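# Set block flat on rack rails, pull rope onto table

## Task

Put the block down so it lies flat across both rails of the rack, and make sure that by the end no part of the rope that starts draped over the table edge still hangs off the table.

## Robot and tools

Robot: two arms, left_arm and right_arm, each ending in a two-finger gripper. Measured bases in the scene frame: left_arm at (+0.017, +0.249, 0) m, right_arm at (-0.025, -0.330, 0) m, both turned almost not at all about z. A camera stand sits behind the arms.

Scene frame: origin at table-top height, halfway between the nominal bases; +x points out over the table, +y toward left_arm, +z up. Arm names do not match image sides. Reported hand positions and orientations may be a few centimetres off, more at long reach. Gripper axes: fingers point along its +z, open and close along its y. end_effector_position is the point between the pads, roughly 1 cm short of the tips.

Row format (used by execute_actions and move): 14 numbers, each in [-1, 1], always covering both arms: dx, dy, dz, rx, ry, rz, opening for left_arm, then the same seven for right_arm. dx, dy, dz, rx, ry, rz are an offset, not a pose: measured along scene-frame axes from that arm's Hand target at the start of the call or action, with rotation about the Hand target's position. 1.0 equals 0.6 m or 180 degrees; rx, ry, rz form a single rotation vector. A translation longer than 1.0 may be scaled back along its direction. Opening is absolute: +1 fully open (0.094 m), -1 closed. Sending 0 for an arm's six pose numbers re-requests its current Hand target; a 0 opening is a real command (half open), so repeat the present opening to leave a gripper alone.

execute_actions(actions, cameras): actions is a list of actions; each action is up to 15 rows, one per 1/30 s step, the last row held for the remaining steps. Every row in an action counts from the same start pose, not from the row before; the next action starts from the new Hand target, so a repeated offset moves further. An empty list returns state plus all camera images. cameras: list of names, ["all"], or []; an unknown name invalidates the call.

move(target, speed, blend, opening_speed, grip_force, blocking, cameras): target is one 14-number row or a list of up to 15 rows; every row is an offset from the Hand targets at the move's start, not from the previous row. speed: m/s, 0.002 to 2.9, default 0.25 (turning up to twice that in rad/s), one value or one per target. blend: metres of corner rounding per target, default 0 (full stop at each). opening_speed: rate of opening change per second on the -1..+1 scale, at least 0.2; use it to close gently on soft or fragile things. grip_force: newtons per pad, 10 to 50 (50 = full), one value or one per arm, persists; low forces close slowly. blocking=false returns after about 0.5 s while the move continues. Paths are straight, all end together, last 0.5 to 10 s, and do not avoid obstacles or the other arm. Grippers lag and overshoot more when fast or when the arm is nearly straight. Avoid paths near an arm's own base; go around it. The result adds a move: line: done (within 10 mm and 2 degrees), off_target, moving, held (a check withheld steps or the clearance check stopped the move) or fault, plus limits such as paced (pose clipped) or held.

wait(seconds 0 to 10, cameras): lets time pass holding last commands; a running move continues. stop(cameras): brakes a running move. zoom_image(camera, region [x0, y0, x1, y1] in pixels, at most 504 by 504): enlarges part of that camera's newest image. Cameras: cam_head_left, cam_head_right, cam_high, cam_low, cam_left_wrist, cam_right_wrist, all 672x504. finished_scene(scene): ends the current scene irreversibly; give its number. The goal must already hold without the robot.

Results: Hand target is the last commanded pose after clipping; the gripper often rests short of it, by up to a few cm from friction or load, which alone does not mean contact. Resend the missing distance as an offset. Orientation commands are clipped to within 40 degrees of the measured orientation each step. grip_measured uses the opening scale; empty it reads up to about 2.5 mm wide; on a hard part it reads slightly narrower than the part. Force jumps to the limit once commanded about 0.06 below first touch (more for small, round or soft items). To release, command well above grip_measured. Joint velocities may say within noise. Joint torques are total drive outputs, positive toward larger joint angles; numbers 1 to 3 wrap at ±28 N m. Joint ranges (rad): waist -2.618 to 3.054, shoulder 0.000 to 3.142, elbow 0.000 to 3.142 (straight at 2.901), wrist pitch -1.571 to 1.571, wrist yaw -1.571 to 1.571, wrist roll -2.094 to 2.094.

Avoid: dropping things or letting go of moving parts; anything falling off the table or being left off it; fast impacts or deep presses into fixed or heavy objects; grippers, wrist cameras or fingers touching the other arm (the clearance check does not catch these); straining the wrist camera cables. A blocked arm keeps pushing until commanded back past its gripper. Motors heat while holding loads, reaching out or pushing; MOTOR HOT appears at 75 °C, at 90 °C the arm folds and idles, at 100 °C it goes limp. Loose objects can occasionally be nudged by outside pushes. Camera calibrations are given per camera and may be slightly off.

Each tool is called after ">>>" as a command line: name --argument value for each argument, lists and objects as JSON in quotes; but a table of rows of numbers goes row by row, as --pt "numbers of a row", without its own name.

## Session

>>> execute_actions --actions '[]'

>>> zoom_image --camera "cam_high" --region '[160, 230, 480, 504]'

Scene clock: 0.00 s.
left_arm: end_effector_position=(+0.4027, +0.2766, +0.1164) grip_measured=+1.000 end_effector_quat_wxyz=(+0.616, -0.087, +0.780, +0.070) | right_arm: end_effector_position=(+0.3783, -0.3555, +0.0901) grip_measured=+1.000 end_effector_quat_wxyz=(+0.545, +0.023, +0.837, -0.042)
Joint positions: left_arm=[-0.063 1.505 0.301 0.962 -0.274 -0.065 0.094] | right_arm=[-0.018 1.533 0.432 0.685 0.059 -0.025 0.094]
Joint velocities: within noise
Joint torques (N m): no reading
Motor temperatures (°C): left_arm=[24 25 27 25 23 21 24] | right_arm=[26 24 33 22 21 23 25]
Heat: left arm: 27 °C; right arm: 33 °C.
Hand target: left_arm +0.4043, +0.2767, +0.1210; +0.621, -0.088, +0.776, +0.069 | right_arm +0.3821, -0.3558, +0.0996; +0.556, +0.023, +0.830, -0.043
Tool commands: left_gripper/opening=+1.0 right_gripper/opening=+1.0
camera_calibration:
cam_left_wrist: T_world_to_cam=[[0.284633, -0.951292, -0.118436, 0.172253], [-0.670756, -0.109365, -0.73357, 0.433636], [0.684887, 0.28824, -0.669214, -0.169011], [0, 0, 0, 1]] pos_world=[0.357589, 0.260003, 0.225399]
cam_right_wrist: T_world_to_cam=[[-0.0907312, -0.988011, -0.12491, -0.29527], [-0.789131, 0.147839, -0.596168, 0.454648], [0.607487, 0.0444793, -0.793083, -0.0369339], [0, 0, 0, 1]] pos_world=[0.354423, -0.357302, 0.204873]

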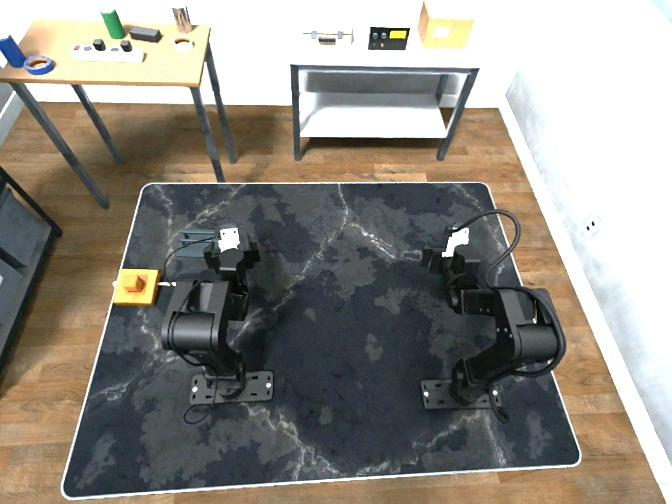

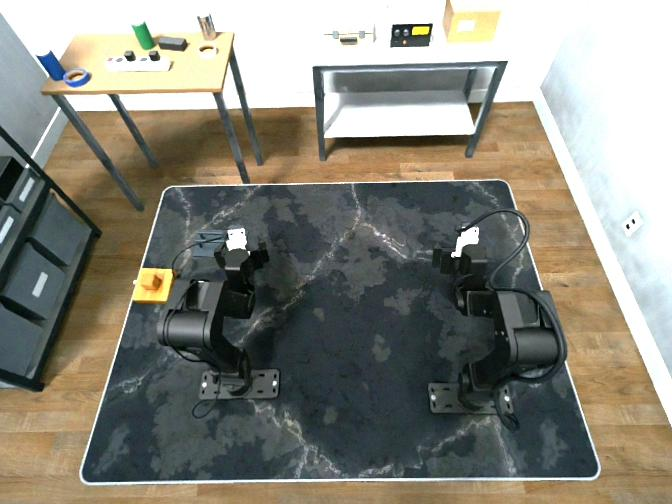

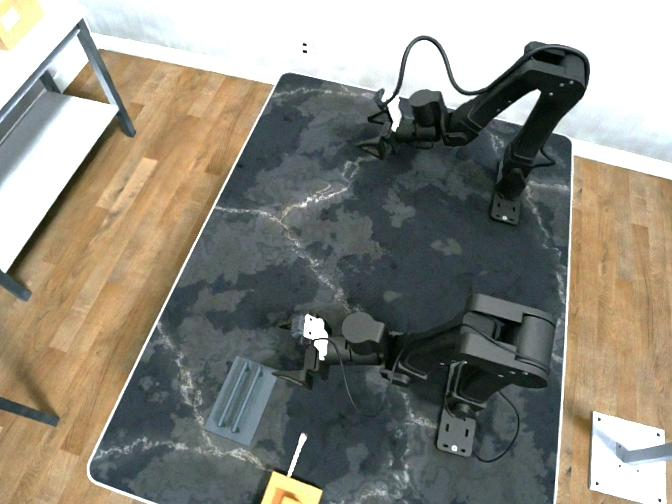

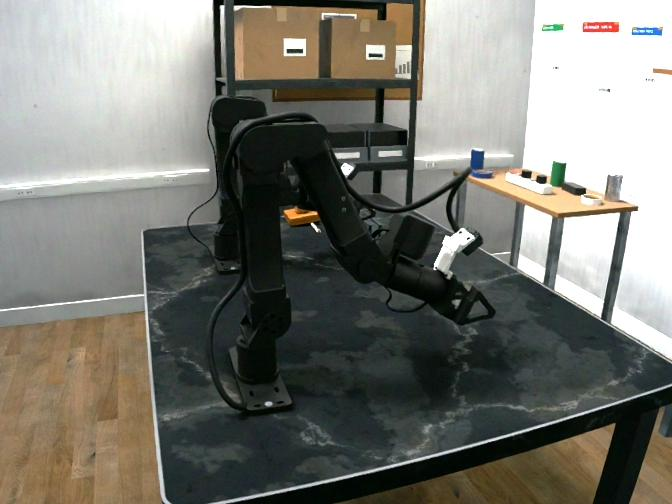

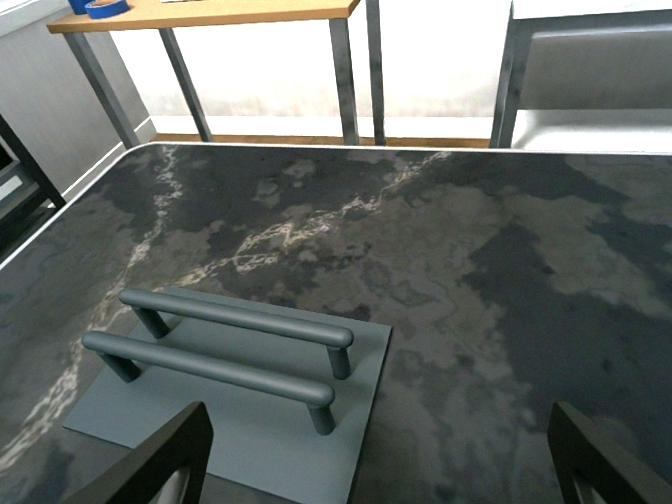

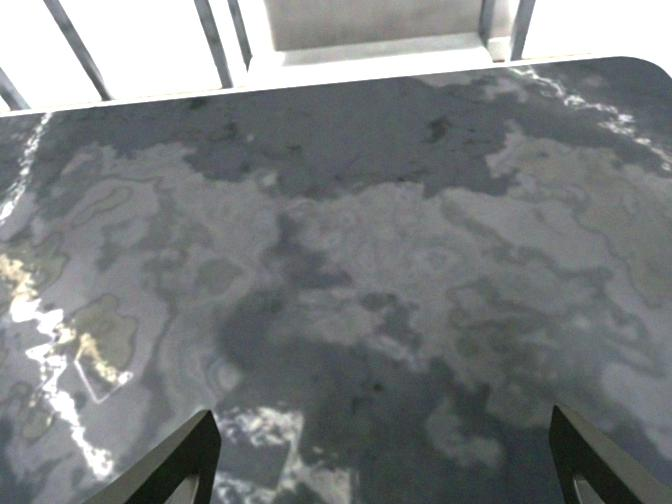

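Scaled by 1.575 from the camera's 672x504 image, which has a finer 960x720 frame.

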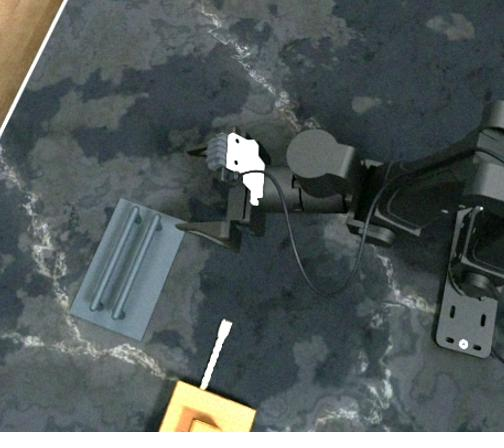

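>>> move --target '[-0.1438, 0.2055, 0.0317, -0.2206, 0.1769, 0.4023, 0, 0, 0, 0, 0, 0, 0, 1]' --speed 0.4 --cameras '["cam_left_wrist", "cam_high", "cam_head_left"]'

Scene clock: 23.53 s.
left_arm: end_effector_position=(+0.3135, +0.3967, +0.1342) grip_measured=+0.002 end_effector_quat_wxyz=(-0.178, +0.680, -0.688, -0.182) | right_arm: end_effector_position=(+0.3783, -0.3555, +0.0901) grip_measured=+1.000 end_effector_quat_wxyz=(+0.545, +0.023, +0.837, -0.042)
Joint positions: left_arm=[0.188 1.662 1.34 -1.144 -0.504 -1.339 0.047] | right_arm=[-0.018 1.533 0.432 0.685 0.059 -0.025 0.094]
Joint torques (N m): left_arm=[0.29 -7.31 9.29 0.44 -0.38 -0.04] | right_arm=[-0.01 -5.16 5.6 1.58 0.02 -0.04]
Motor temperatures (°C): left_arm=[24 26 28 29 23 21 24] | right_arm=[26 25 33 27 21 23 25]
Heat: left arm: 29 °C; right arm: 33 °C.
Hand target: left_arm +0.3179, +0.4001, +0.1400; -0.183, +0.683, -0.683, -0.184 | right_arm +0.3821, -0.3558, +0.0997; +0.556, +0.023, +0.829, -0.043
Off the commanded pose: left_arm 0.008 m, 1 deg | right_arm 0.010 m, 2 deg.
move: done
camera_calibration:
cam_left_wrist: T_world_to_cam=[[0.989413, -0.0504708, -0.136071, -0.26191], [-0.051027, -0.998697, -0.000601109, 0.460162], [-0.135863, 0.00753803, -0.990699, 0.281268], [0, 0, 0, 1]] pos_world=[0.320831, 0.444224, 0.24329]
Images, in order (width x height): cam_head_left 672x504, cam_high 672x504, cam_left_wrist 672x504.

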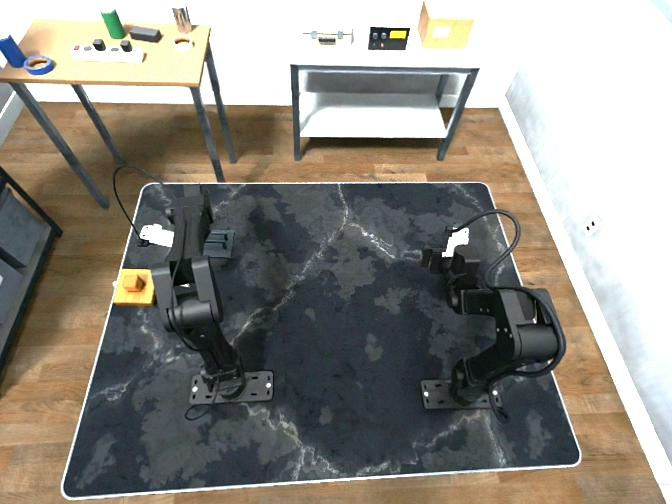

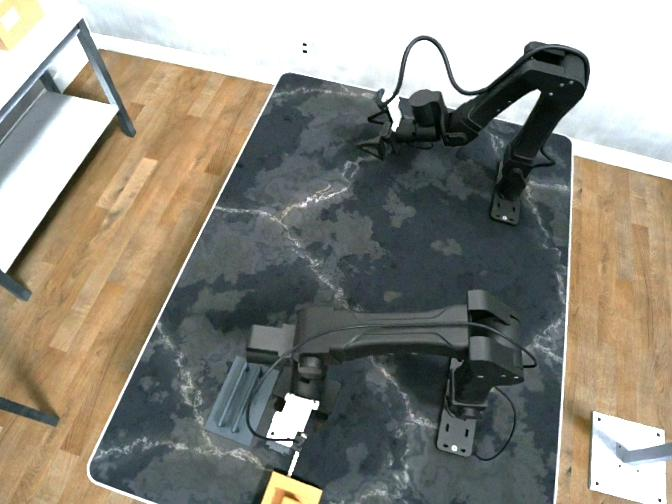

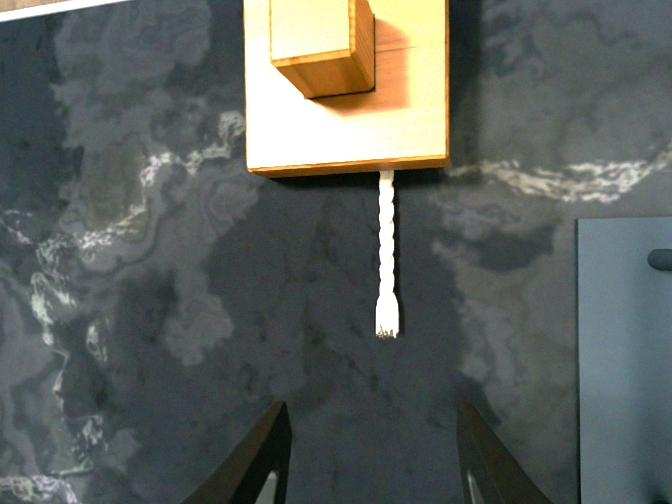

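>>> move --target '[0.0023, 0.0515, -0.19, 0, 0, 0, -0.3, 0, 0, 0, 0, 0, 0, 1]' --speed 0.15 --cameras '["cam_left_wrist"]'

Scene clock: 32.90 s.
left_arm: end_effector_position=(+0.3243, +0.4289, +0.0314) grip_measured=-0.298 end_effector_quat_wxyz=(-0.187, +0.685, -0.682, -0.175) | right_arm: end_effector_position=(+0.3783, -0.3555, +0.0901) grip_measured=+1.000 end_effector_quat_wxyz=(+0.545, +0.023, +0.837, -0.042)
Joint positions: left_arm=[0.281 1.81 1.083 -0.668 -0.491 -1.245 0.033] | right_arm=[-0.018 1.533 0.432 0.685 0.059 -0.025 0.094]
Joint torques (N m): left_arm=[0.43 -8.69 4.38 0.82 -0.37 0.05] | right_arm=[-0.01 -5.16 5.63 1.59 0.03 -0.05]
Heat: left arm: 29 °C; right arm: 33 °C.
Hand target: left_arm +0.3193, +0.4310, +0.0261; -0.183, +0.683, -0.683, -0.184 | right_arm +0.3821, -0.3558, +0.0997; +0.556, +0.023, +0.829, -0.043
Off the commanded pose: left_arm 0.008 m, 1 deg | right_arm 0.010 m, 2 deg.
move: done
camera_calibration:
cam_left_wrist: T_world_to_cam=[[0.992954, -0.0408413, -0.11124, -0.290975], [-0.041762, -0.99911, -0.00595898, 0.490147], [-0.110897, 0.0105626, -0.993776, 0.171398], [0, 0, 0, 1]] pos_world=[0.328402, 0.476017, 0.140884]
Images, in order (width x height): cam_left_wrist 672x504.

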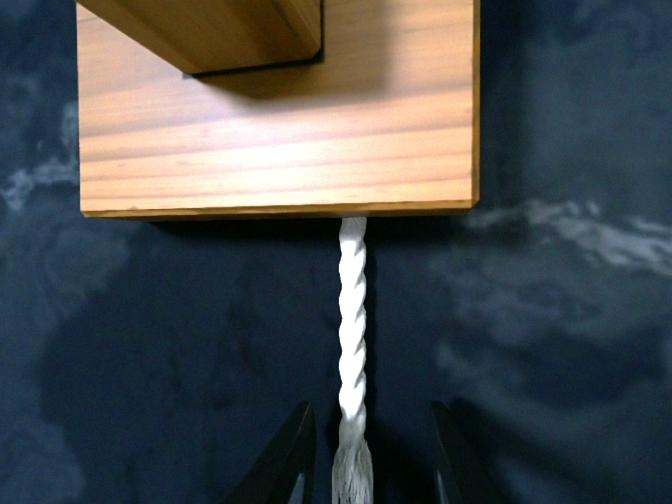

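>>> move --target '[-0.0125, 0.01, -0.0208, 0, 0, 0, -0.3, 0, 0, 0, 0, 0, 0, 1]' --speed 0.06 --cameras '["cam_left_wrist"]'

Scene clock: 35.93 s.
left_arm: end_effector_position=(+0.3213, +0.4368, +0.0243) grip_measured=-0.298 end_effector_quat_wxyz=(-0.197, +0.684, -0.680, -0.177) | right_arm: end_effector_position=(+0.3783, -0.3555, +0.0901) grip_measured=+1.000 end_effector_quat_wxyz=(+0.545, +0.023, +0.837, -0.042)
Joint positions: left_arm=[0.302 1.81 1.042 -0.599 -0.498 -1.219 0.033] | right_arm=[-0.018 1.533 0.432 0.685 0.059 -0.025 0.094]
Joint torques (N m): left_arm=[0.77 -8.29 3.38 0.87 -0.23 0.06] | right_arm=[0.02 -5.18 5.6 1.58 0.03 -0.04]
Heat: left arm: 29 °C; right arm: 33 °C.
Hand target: left_arm +0.3118, +0.4370, +0.0136; -0.183, +0.683, -0.683, -0.184 | right_arm +0.3821, -0.3558, +0.0997; +0.556, +0.023, +0.829, -0.043
Off the commanded pose: left_arm 0.014 m, 2 deg | right_arm 0.010 m, 2 deg.
move: off_target (left_arm)
camera_calibration:
cam_left_wrist: T_world_to_cam=[[0.994204, -0.0392652, -0.100083, -0.289816], [-0.0416662, -0.998889, -0.0220122, 0.498125], [-0.099108, 0.0260547, -0.994736, 0.153324], [0, 0, 0, 1]] pos_world=[0.324087, 0.482197, 0.134476]
Images, in order (width x height): cam_left_wrist 672x504.

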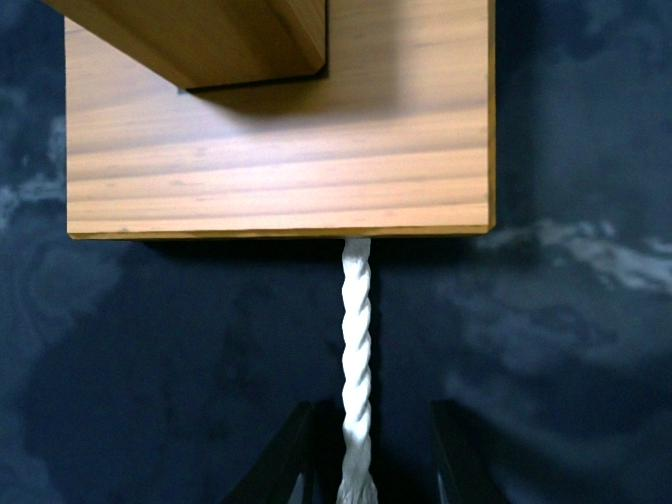

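>>> move --target '[-0.005, 0.0, -0.0117, 0, 0, 0, -0.3, 0, 0, 0, 0, 0, 0, 1]' --speed 0.05 --cameras '["cam_left_wrist"]'

Scene clock: 39.57 s.
left_arm: end_effector_position=(+0.3218, +0.4403, +0.0234) grip_measured=-0.298 end_effector_quat_wxyz=(-0.208, +0.682, -0.677, -0.182) | right_arm: end_effector_position=(+0.3783, -0.3555, +0.0901) grip_measured=+1.000 end_effector_quat_wxyz=(+0.545, +0.023, +0.837, -0.042)
Joint positions: left_arm=[0.302 1.81 1.026 -0.565 -0.519 -1.212 0.033] | right_arm=[-0.018 1.533 0.432 0.685 0.059 -0.025 0.094]
Joint torques (N m): left_arm=[1.1 -7.9 2.74 0.84 -0.11 0.03] | right_arm=[-0.01 -5.15 5.59 1.58 0.03 -0.04]
Heat: left arm: 29 °C; right arm: 33 °C.
Hand target: left_arm +0.3087, +0.4370, +0.0066; -0.183, +0.683, -0.683, -0.184 | right_arm +0.3821, -0.3558, +0.0997; +0.556, +0.023, +0.829, -0.043
Off the commanded pose: left_arm 0.022 m, 3 deg | right_arm 0.010 m, 2 deg.
move: off_target (left_arm)
camera_calibration:
cam_left_wrist: T_world_to_cam=[[0.994904, -0.0383933, -0.093227, -0.29112], [-0.0429339, -0.997962, -0.0471972, 0.502247], [-0.091225, 0.0509593, -0.994526, 0.13896], [0, 0, 0, 1]] pos_world=[0.323876, 0.482965, 0.134763]
Images, in order (width x height): cam_left_wrist 672x504.

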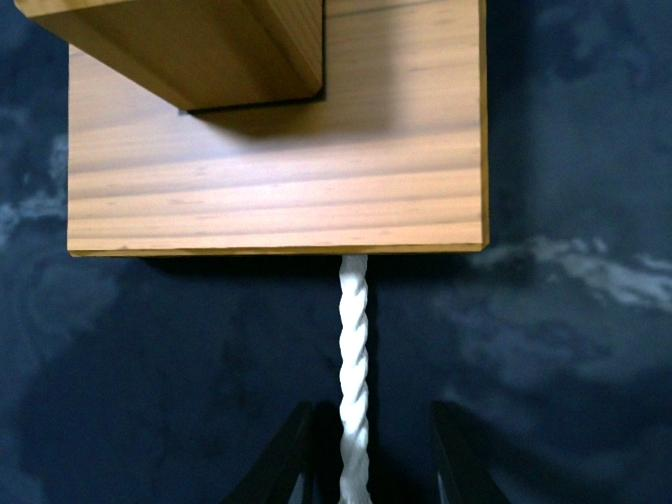

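>>> move --target '[0, 0.0, 0.008, 0, 0, 0, -1, 0, 0, 0, 0, 0, 0, 1]' --speed 0.05 --opening_speed 0.8 --cameras '["cam_left_wrist"]'

Scene clock: 42.30 s.
left_arm: end_effector_position=(+0.3201, +0.4434, +0.0240) grip_measured=-0.916 end_effector_quat_wxyz=(-0.208, +0.684, -0.674, -0.185) | right_arm: end_effector_position=(+0.3783, -0.3555, +0.0901) grip_measured=+1.000 end_effector_quat_wxyz=(+0.545, +0.023, +0.837, -0.042)
Joint positions: left_arm=[0.309 1.81 1.026 -0.565 -0.524 -1.212 0.004] | right_arm=[-0.018 1.533 0.432 0.685 0.059 -0.025 0.094]
Joint torques (N m): left_arm=[0.57 -8.69 3.23 0.64 0 0.02] | right_arm=[0.01 -5.15 5.6 1.59 0.03 -0.04]
Heat: left arm: 28 °C; right arm: 33 °C.
Hand target: left_arm +0.3087, +0.4370, +0.0114; -0.183, +0.683, -0.683, -0.184 | right_arm +0.3821, -0.3558, +0.0997; +0.556, +0.023, +0.829, -0.043
Off the commanded pose: left_arm 0.018 m, 3 deg | right_arm 0.010 m, 2 deg.
move: off_target (left_arm)
camera_calibration:
cam_left_wrist: T_world_to_cam=[[0.995034, -0.0297049, -0.095005, -0.293093], [-0.0348113, -0.998011, -0.0525508, 0.502819], [-0.0932551, 0.055597, -0.994089, 0.137697], [0, 0, 0, 1]] pos_world=[0.321982, 0.485457, 0.135461]
Images, in order (width x height): cam_left_wrist 672x504.

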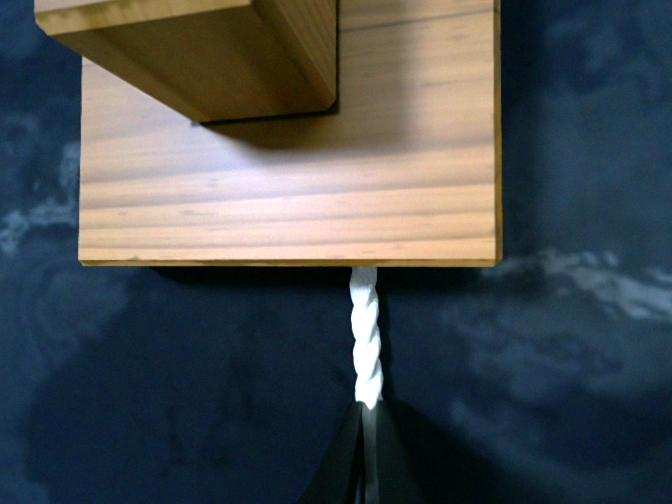

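>>> move --target '[0.01, -0.14, 0.02, 0, 0, 0, -1, 0, 0, 0, 0, 0, 0, 1]' --speed 0.12 --cameras '["cam_left_wrist", "cam_head_left"]'

Scene clock: 49.17 s.
left_arm: end_effector_position=(+0.3210, +0.3598, +0.0224) grip_measured=-0.922 end_effector_quat_wxyz=(-0.201, +0.683, -0.677, -0.187) | right_arm: end_effector_position=(+0.3783, -0.3555, +0.0901) grip_measured=+1.000 end_effector_quat_wxyz=(+0.545, +0.023, +0.837, -0.042)
Joint positions: left_arm=[0.043 1.806 1.026 -0.741 -0.555 -1.516 0.004] | right_arm=[-0.018 1.533 0.432 0.685 0.059 -0.025 0.094]
Joint torques (N m): left_arm=[-0.58 -9.99 5.38 -0.02 0.03 -0.05] | right_arm=[-0.01 -5.14 5.61 1.59 0.03 -0.04]
Heat: left arm: 28 °C; right arm: 33 °C.
Hand target: left_arm +0.3148, +0.3530, +0.0234; -0.183, +0.683, -0.682, -0.184 | right_arm +0.3821, -0.3558, +0.0997; +0.556, +0.023, +0.829, -0.043
Off the commanded pose: left_arm 0.009 m, 2 deg | right_arm 0.010 m, 2 deg.
move: done
camera_calibration:
cam_left_wrist: T_world_to_cam=[[0.993484, -0.0335136, -0.108933, -0.294436], [-0.0384909, -0.998294, -0.0439132, 0.42044], [-0.107276, 0.04782, -0.993079, 0.148205], [0, 0, 0, 1]] pos_world=[0.324599, 0.402768, 0.133568]
Images, in order (width x height): cam_head_left 672x504, cam_left_wrist 672x504.

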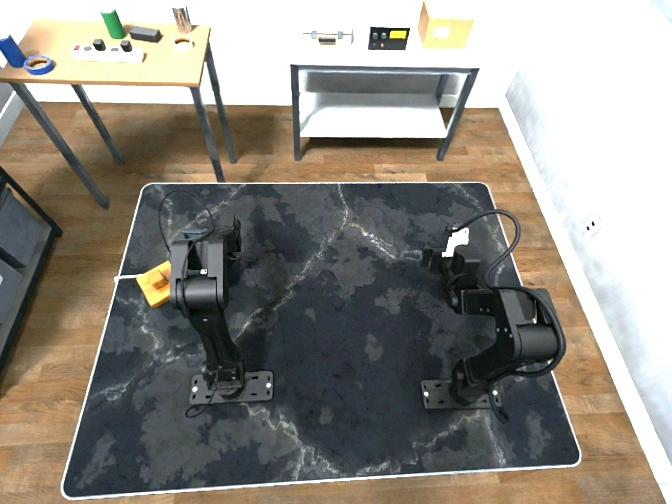

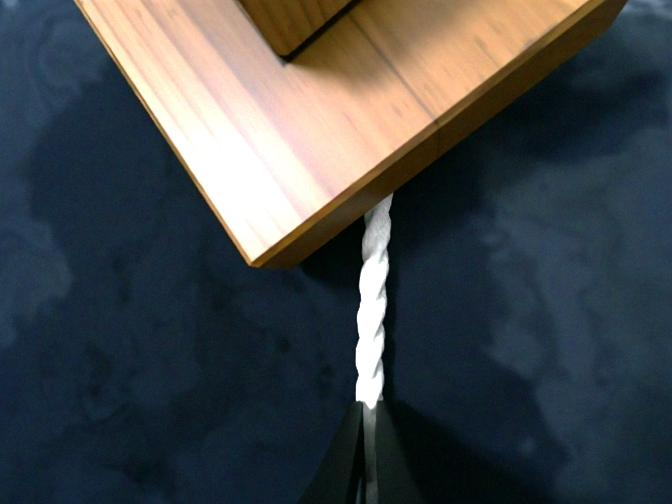

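>>> move --target '[0.0083, -0.3167, 0.015, 0, 0, -0.222, -1, 0, 0, 0, 0, 0, 0, 1]' --speed 0.13 --cameras '["cam_left_wrist", "cam_head_left", "cam_high"]'

Scene clock: 59.67 s.
left_arm: end_effector_position=(+0.3122, +0.1688, +0.0238) grip_measured=-0.922 end_effector_quat_wxyz=(+0.225, -0.411, +0.875, +0.121) | right_arm: end_effector_position=(+0.3783, -0.3555, +0.0901) grip_measured=+1.000 end_effector_quat_wxyz=(+0.545, +0.023, +0.837, -0.042)
Joint positions: left_arm=[-0.569 1.744 0.972 -0.757 -0.515 -1.43 0.004] | right_arm=[-0.018 1.533 0.432 0.685 0.059 -0.025 0.094]
Joint torques (N m): left_arm=[-0.51 -9.09 7.46 0.39 -0.31 0.03] | right_arm=[0.03 -5.12 5.61 1.59 0.03 -0.05]
Heat: left arm: 28 °C; right arm: 33 °C.
Hand target: left_arm +0.3198, +0.1630, +0.0324; +0.235, -0.409, +0.875, +0.110 | right_arm +0.3821, -0.3558, +0.0997; +0.556, +0.023, +0.829, -0.043
Off the commanded pose: left_arm 0.013 m, 2 deg | right_arm 0.010 m, 2 deg.
move: off_target (left_arm)
camera_calibration:
cam_left_wrist: T_world_to_cam=[[0.73798, -0.65662, -0.155676, -0.105879], [-0.664942, -0.746893, -0.00185394, 0.381702], [-0.115056, 0.104884, -0.987806, 0.150402], [0, 0, 0, 1]] pos_world=[0.349251, 0.199794, 0.132793]
Images, in order (width x height): cam_head_left 672x504, cam_high 672x504, cam_left_wrist 672x504.

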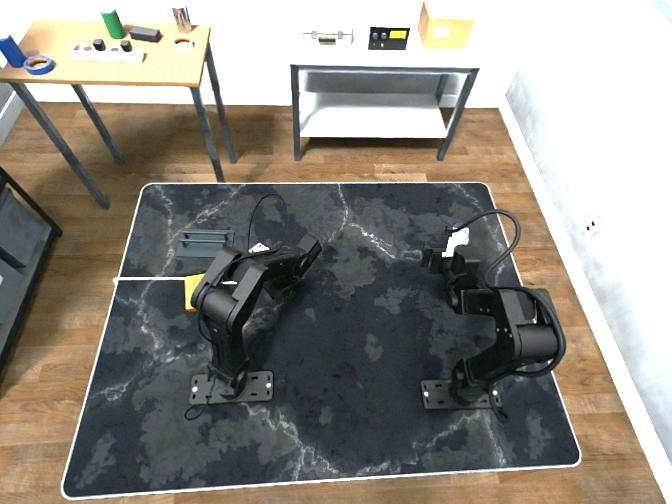

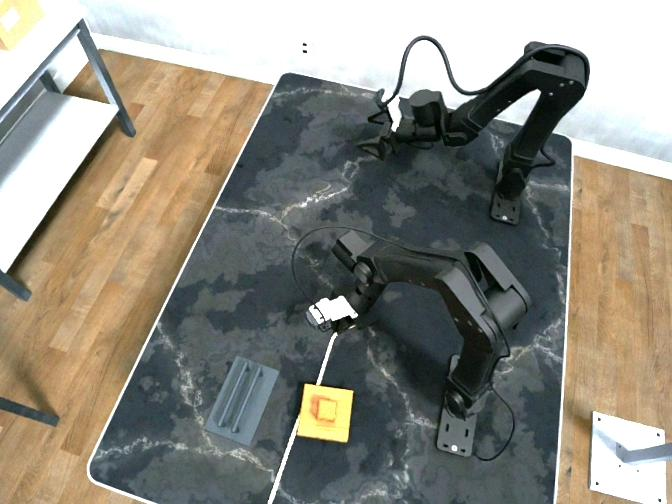

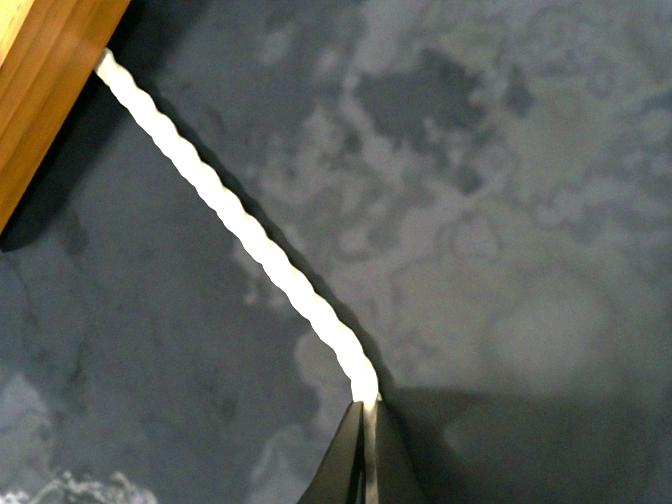

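>>> move --target '[0.0, -0.39, 0.01, 0, 0, -0.139, -1, 0, 0, 0, 0, 0, 0, 1]' --speed 0.13 --cameras '["cam_left_wrist", "cam_head_left", "cam_high"]'

Scene clock: 64.77 s.
left_arm: end_effector_position=(+0.3161, -0.0681, +0.0380) grip_measured=-0.922 end_effector_quat_wxyz=(+0.248, -0.213, +0.943, +0.051) | right_arm: end_effector_position=(+0.3783, -0.3555, +0.0901) grip_measured=+1.000 end_effector_quat_wxyz=(+0.545, +0.023, +0.837, -0.042)
Joint positions: left_arm=[-1.025 2.171 1.643 -0.974 -0.509 -1.446 0.004] | right_arm=[-0.018 1.533 0.432 0.685 0.059 -0.025 0.094]
Joint torques (N m): left_arm=[-0.06 -11.15 8.85 0.3 -0.38 0.04] | right_arm=[0.01 -5.14 5.61 1.59 0.03 -0.04]
Heat: left arm: 29 °C; right arm: 33 °C.
Hand target: left_arm +0.3198, -0.0710, +0.0384; +0.253, -0.210, +0.943, +0.057 | right_arm +0.3821, -0.3558, +0.0997; +0.556, +0.023, +0.829, -0.043
Off the commanded pose: left_arm 0.005 m, 1 deg | right_arm 0.010 m, 2 deg.
move: done
camera_calibration:
cam_left_wrist: T_world_to_cam=[[0.387335, -0.91419, -0.119282, -0.170144], [-0.920761, -0.390127, 0.0000545749, 0.312375], [-0.0465852, 0.10981, -0.99286, 0.168604], [0, 0, 0, 1]] pos_world=[0.36138, -0.0521921, 0.147088]
Images, in order (width x height): cam_head_left 672x504, cam_high 672x504, cam_left_wrist 672x504.

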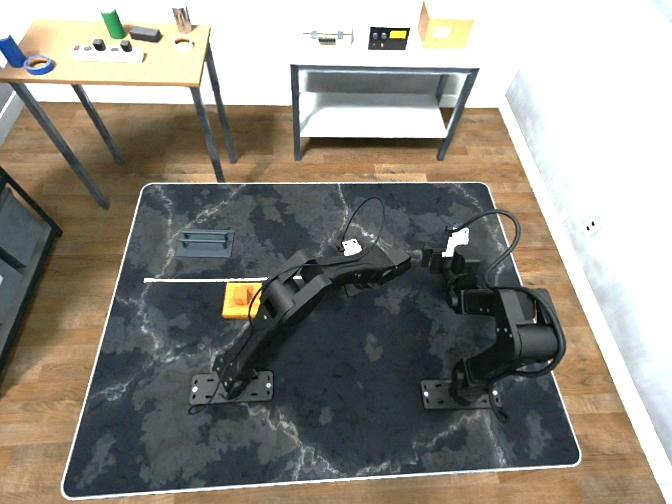

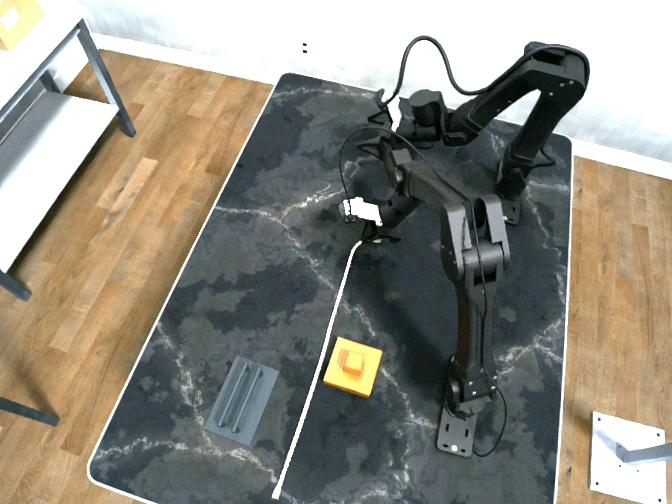

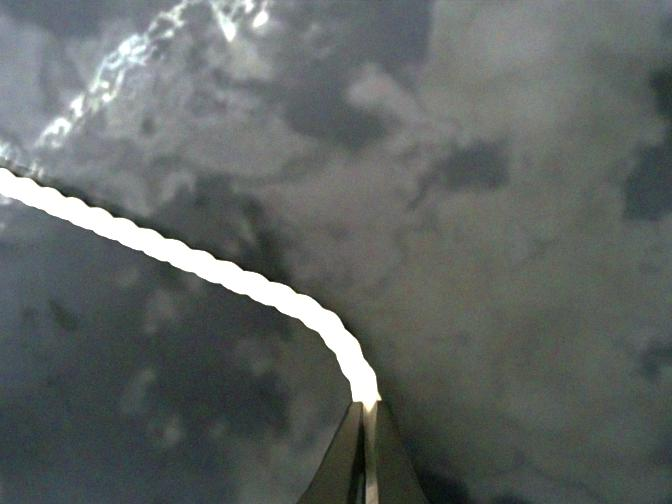

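>>> move --pt "0 0 -0.012 0 0 0 0.3 0 0 0 0 0 0 1" --pt "0 0 0.15 0 0 0 0.3 0 0 0 0 0 0 1" --pt "-0.1113 0.5283 0.1943 0 0 -0.1206 0.3 0 0 0 0 0 0 1" --speed '[0.1, 0.2, 0.25]' --opening_speed 0.9 --blend '[0, 0.03, 0]' --cameras '["cam_left_wrist", "cam_head_left", "cam_high"]'

Scene clock: 91.93 s.
left_arm: end_effector_position=(+0.2552, +0.2452, +0.1600) grip_measured=+0.298 end_effector_quat_wxyz=(+0.265, -0.029, +0.964, +0.008) | right_arm: end_effector_position=(+0.3782, -0.3555, +0.0900) grip_measured=+1.000 end_effector_quat_wxyz=(+0.544, +0.023, +0.837, -0.042)
Joint positions: left_arm=[-0.077 0.933 0.872 -0.978 -0.068 -0.114 0.061] | right_arm=[-0.018 1.533 0.432 0.684 0.059 -0.025 0.094]
Joint torques (N m): left_arm=[0.58 -2.26 5.5 1.41 0.05 0.05] | right_arm=[-0.03 -5.16 5.59 1.59 0.03 -0.04]
Heat: left arm: 30 °C; right arm: 33 °C.
Hand target: left_arm +0.2529, +0.2460, +0.1548; +0.259, -0.028, +0.965, +0.008 | right_arm +0.3820, -0.3558, +0.0996; +0.556, +0.023, +0.830, -0.043
Off the commanded pose: left_arm 0.006 m, 1 deg | right_arm 0.010 m, 2 deg.
move: done
camera_calibration:
cam_left_wrist: T_world_to_cam=[[0.0223551, -0.991302, -0.12969, 0.268062], [-0.999558, -0.0196195, -0.0223325, 0.311431], [0.0195938, 0.130132, -0.991303, 0.230465], [0, 0, 0, 1]] pos_world=[0.300785, 0.241849, 0.270181]
Images, in order (width x height): cam_head_left 672x504, cam_high 672x504, cam_left_wrist 672x504.

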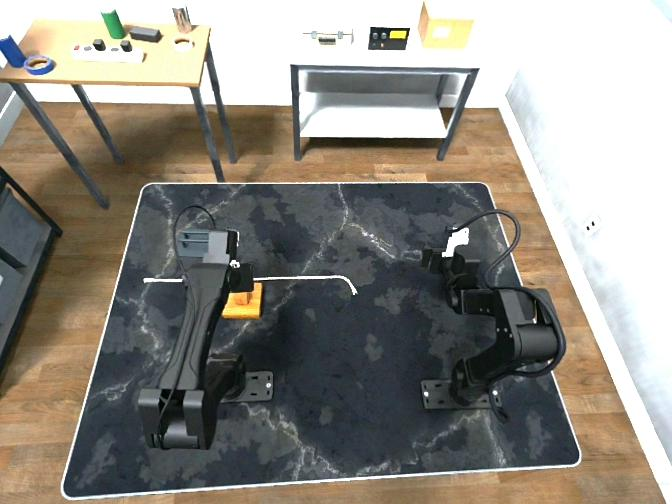

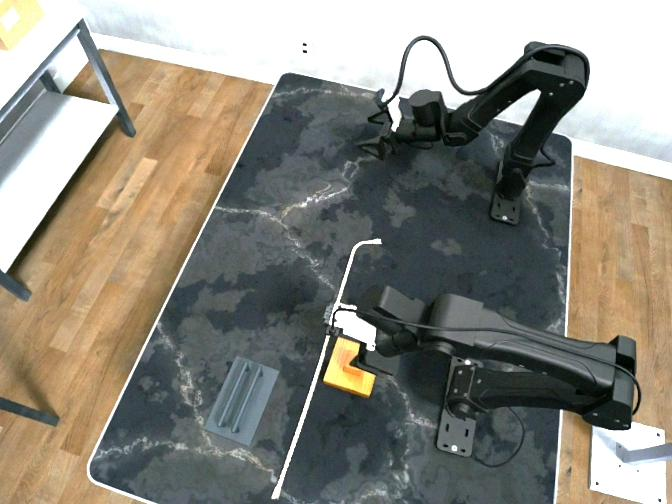

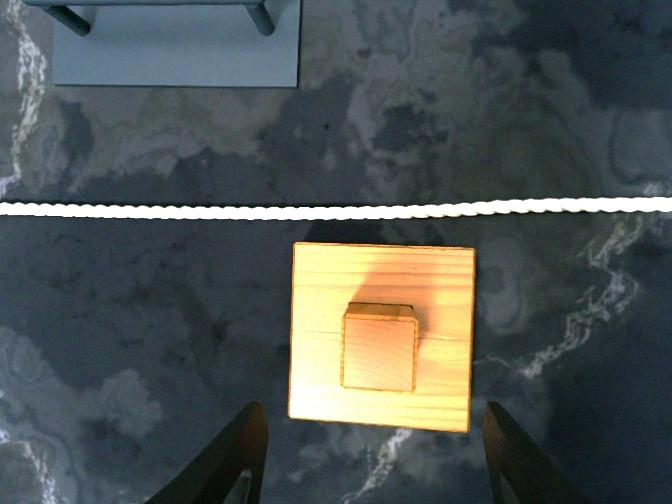

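>>> move --pt "0.008 0.0022 -0.1513 0 0 -0.0217 0.3 0 0 0 0 0 0 1" --pt "0.008 0.0022 -0.1513 0 0 -0.0217 -0.6 0 0 0 0 0 0 1" --speed 0.15 --opening_speed 1.0 --cameras '["cam_left_wrist"]'

Scene clock: 105.53 s.
left_arm: end_effector_position=(+0.2594, +0.2459, +0.0699) grip_measured=-0.258 end_effector_quat_wxyz=(+0.263, +0.005, +0.965, -0.001) | right_arm: end_effector_position=(+0.3782, -0.3555, +0.0900) grip_measured=+1.000 end_effector_quat_wxyz=(+0.544, +0.023, +0.837, -0.042)
Joint positions: left_arm=[-0.025 0.956 0.523 -0.606 -0.005 -0.008 0.035] | right_arm=[-0.018 1.533 0.432 0.684 0.059 -0.025 0.094]
Joint torques (N m): left_arm=[0.55 -1.92 5.34 1.53 0.03 0.03] | right_arm=[-0.01 -5.15 5.6 1.59 0.02 -0.06]
Heat: left arm: 29 °C; right arm: 33 °C.
Hand target: left_arm +0.2578, +0.2473, +0.0641; +0.259, +0.005, +0.966, -0.001 | right_arm +0.3820, -0.3558, +0.0996; +0.556, +0.023, +0.830, -0.043
Off the commanded pose: left_arm 0.006 m, 0 deg | right_arm 0.010 m, 2 deg.
move: done
camera_calibration:
cam_left_wrist: T_world_to_cam=[[-0.049498, -0.990397, -0.129087, 0.275398], [-0.99846, 0.0523068, -0.0184581, 0.295331], [0.025033, 0.127975, -0.991461, 0.140077], [0, 0, 0, 1]] pos_world=[0.305001, 0.239379, 0.179882]
Images, in order (width x height): cam_left_wrist 672x504.

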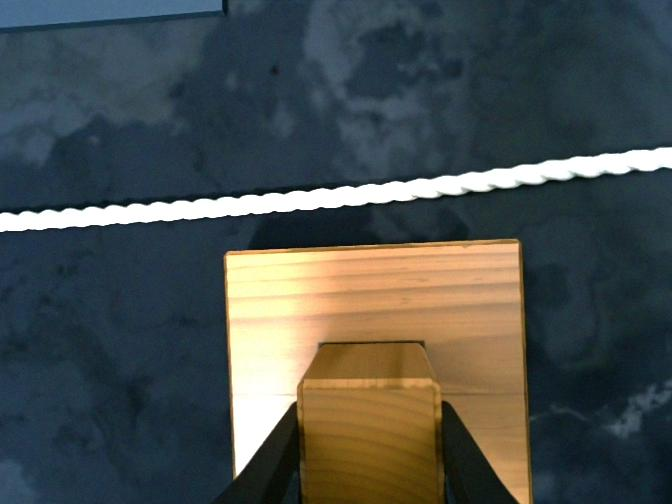

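>>> move --pt "0 0 0.15 0 0 0 -0.6 0 0 0 0 0 0 1" --pt "0.3453 0.2262 0.2015 0 -0.0167 -0.0033 -0.6 0 0 0 0 0 0 1" --speed '[0.15, 0.2]' --blend '[0.05, 0]' --cameras '["cam_left_wrist", "cam_low", "cam_high"]'

>>> zoom_image --camera "cam_low" --region '[320, 160, 420, 245]'

Scene clock: 115.97 s.
left_arm: end_effector_position=(+0.4524, +0.3803, +0.1667) grip_measured=-0.258 end_effector_quat_wxyz=(+0.257, +0.003, +0.966, -0.004) | right_arm: end_effector_position=(+0.3782, -0.3555, +0.0900) grip_measured=+1.000 end_effector_quat_wxyz=(+0.544, +0.023, +0.837, -0.042)
Joint positions: left_arm=[0.36 1.822 1.625 -0.886 0.186 0.324 0.035] | right_arm=[-0.018 1.533 0.432 0.684 0.059 -0.025 0.094]
Joint torques (N m): left_arm=[0.24 -10.51 11.36 1.42 0.28 0.05] | right_arm=[0.01 -5.15 5.57 1.58 0.03 -0.05]
Heat: left arm: 30 °C; right arm: 33 °C.
Hand target: left_arm +0.4650, +0.3830, +0.1851; +0.284, +0.010, +0.959, -0.002 | right_arm +0.3820, -0.3558, +0.0996; +0.556, +0.023, +0.830, -0.043
Off the commanded pose: left_arm 0.022 m, 3 deg | right_arm 0.010 m, 2 deg.
move: off_target (left_arm); blend cut to 0.0449 m at target 1
camera_calibration:
cam_left_wrist: T_world_to_cam=[[-0.0476981, -0.991344, -0.122317, 0.428935], [-0.998785, 0.0488578, -0.00649774, 0.482302], [0.0124176, 0.121858, -0.99247, 0.222159], [0, 0, 0, 1]] pos_world=[0.499417, 0.374586, 0.276086]
Images, in order (width x height): cam_high 672x504, cam_low 672x504, cam_left_wrist 672x504.

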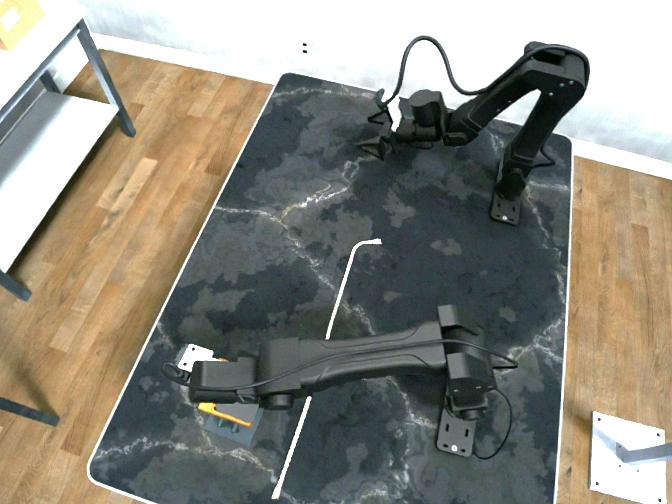

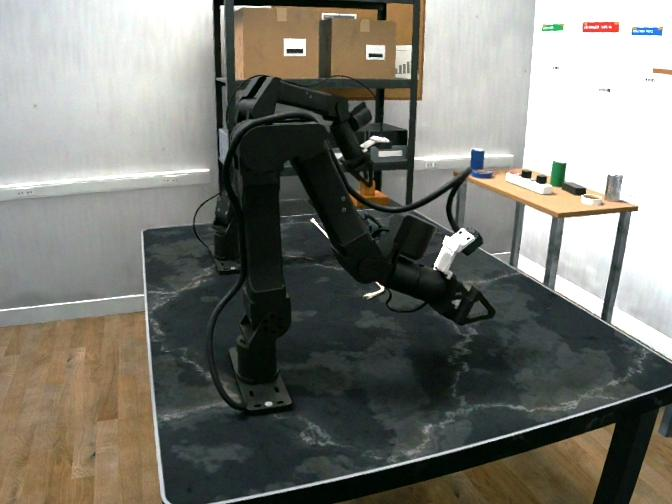

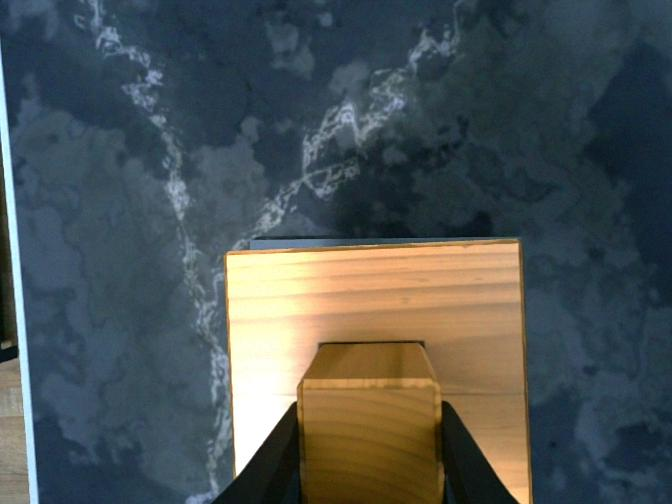

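Scaled by 5.040 from the camera's 672x504 image, which has a finer 960x720 frame.

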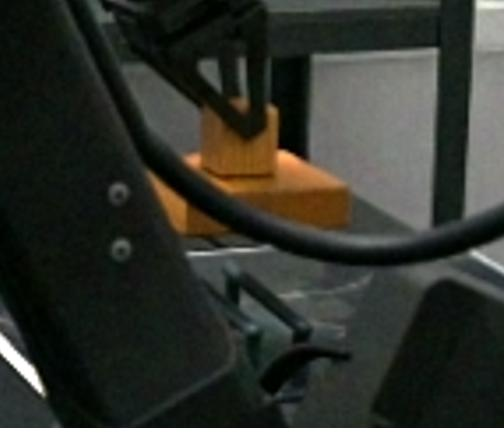

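>>> zoom_image --camera "cam_left_wrist" --region '[210, 190, 560, 290]'

>>> zoom_image --camera "cam_high" --region '[160, 330, 300, 450]'

Scaled by 1.440 from the camera's 672x504 image, which has a finer 960x720 frame.

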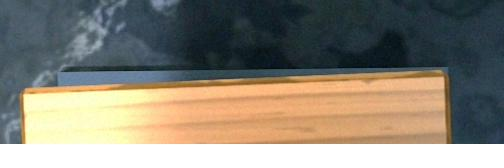

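Scaled by 3.600 from the camera's 672x504 image, which has a finer 960x720 frame.

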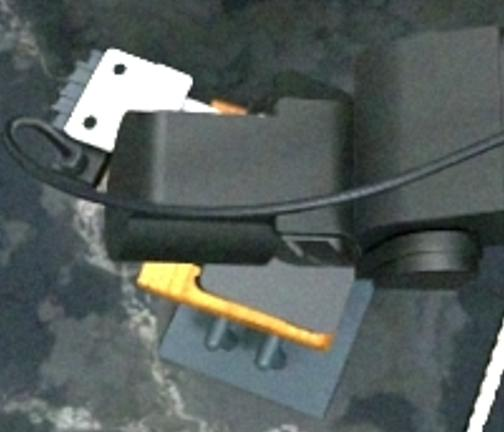

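>>> move --target '[-0.0067, -0.005, -0.0918, 0, 0.01, -0.01, -0.6, 0, 0, 0, 0, 0, 0, 1]' --speed 0.12 --cameras '["cam_left_wrist", "cam_low"]'

>>> zoom_image --camera "cam_low" --region '[320, 160, 420, 245]'

Scene clock: 129.37 s.
left_arm: end_effector_position=(+0.4555, +0.3805, +0.1282) grip_measured=-0.258 end_effector_quat_wxyz=(+0.254, +0.019, +0.967, -0.003) | right_arm: end_effector_position=(+0.3782, -0.3555, +0.0900) grip_measured=+1.000 end_effector_quat_wxyz=(+0.544, +0.023, +0.837, -0.042)
Joint positions: left_arm=[0.36 1.844 1.504 -0.75 0.192 0.357 0.035] | right_arm=[-0.018 1.533 0.432 0.684 0.059 -0.025 0.094]
Joint torques (N m): left_arm=[0.16 -11.02 6.05 1.65 0.34 0.08] | right_arm=[0.01 -5.19 5.57 1.58 0.02 -0.04]
Heat: left arm: 31 °C; right arm: 33 °C.
Hand target: left_arm +0.4610, +0.3800, +0.1300; +0.269, +0.025, +0.963, -0.007 | right_arm +0.3821, -0.3558, +0.0996; +0.556, +0.023, +0.830, -0.043
Off the commanded pose: left_arm 0.006 m, 2 deg | right_arm 0.010 m, 2 deg.
move: done
camera_calibration:
cam_left_wrist: T_world_to_cam=[[-0.0789704, -0.988232, -0.130997, 0.438797], [-0.996812, 0.0797786, -0.000924334, 0.471737], [0.0113642, 0.130507, -0.991382, 0.180931], [0, 0, 0, 1]] pos_world=[0.502829, 0.372386, 0.237289]
Images, in order (width x height): cam_low 672x504, cam_left_wrist 672x504.

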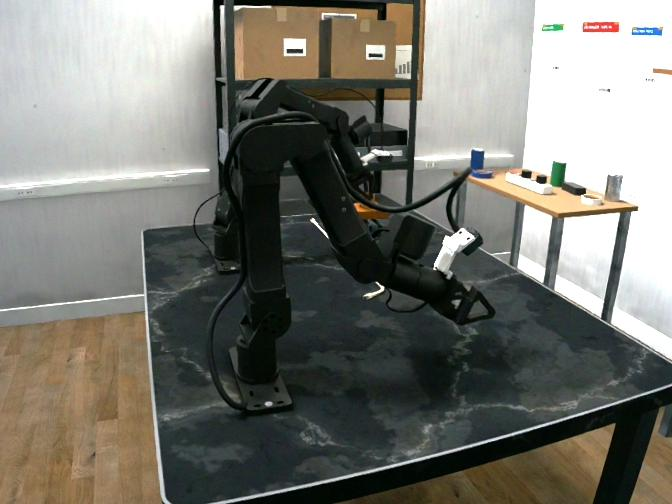

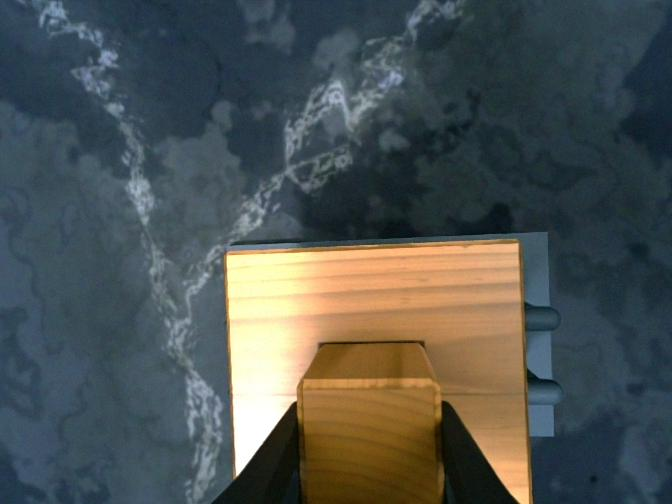

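Scaled by 5.040 from the camera's 672x504 image, which has a finer 960x720 frame.

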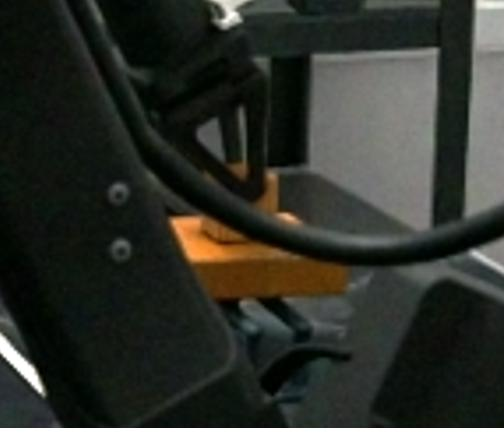

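>>> move --target '[0,-0.006,-0.022,0,0,0,-0.6,0,0,0,0,0,0,1]' --speed 0.03

Scene clock: 140.50 s.
left_arm: end_effector_position=(+0.4577, +0.3810, +0.1208) grip_measured=-0.258 end_effector_quat_wxyz=(+0.262, +0.020, +0.965, -0.001) | right_arm: end_effector_position=(+0.3782, -0.3555, +0.0900) grip_measured=+1.000 end_effector_quat_wxyz=(+0.544, +0.023, +0.837, -0.042)
Joint positions: left_arm=[0.36 1.844 1.467 -0.697 0.193 0.357 0.035] | right_arm=[-0.018 1.533 0.432 0.684 0.059 -0.025 0.094]
Joint torques (N m): left_arm=[-0.54 -10.85 4.89 1.72 0.28 -0.03] | right_arm=[0.01 -5.15 5.6 1.59 0.01 -0.05]
Heat: left arm: 30 °C; right arm: 33 °C.
Hand target: left_arm +0.4610, +0.3764, +0.1168; +0.269, +0.025, +0.963, -0.006 | right_arm +0.3821, -0.3558, +0.0996; +0.556, +0.023, +0.830, -0.043
Off the commanded pose: left_arm 0.007 m, 1 deg | right_arm 0.010 m, 2 deg.
move: done


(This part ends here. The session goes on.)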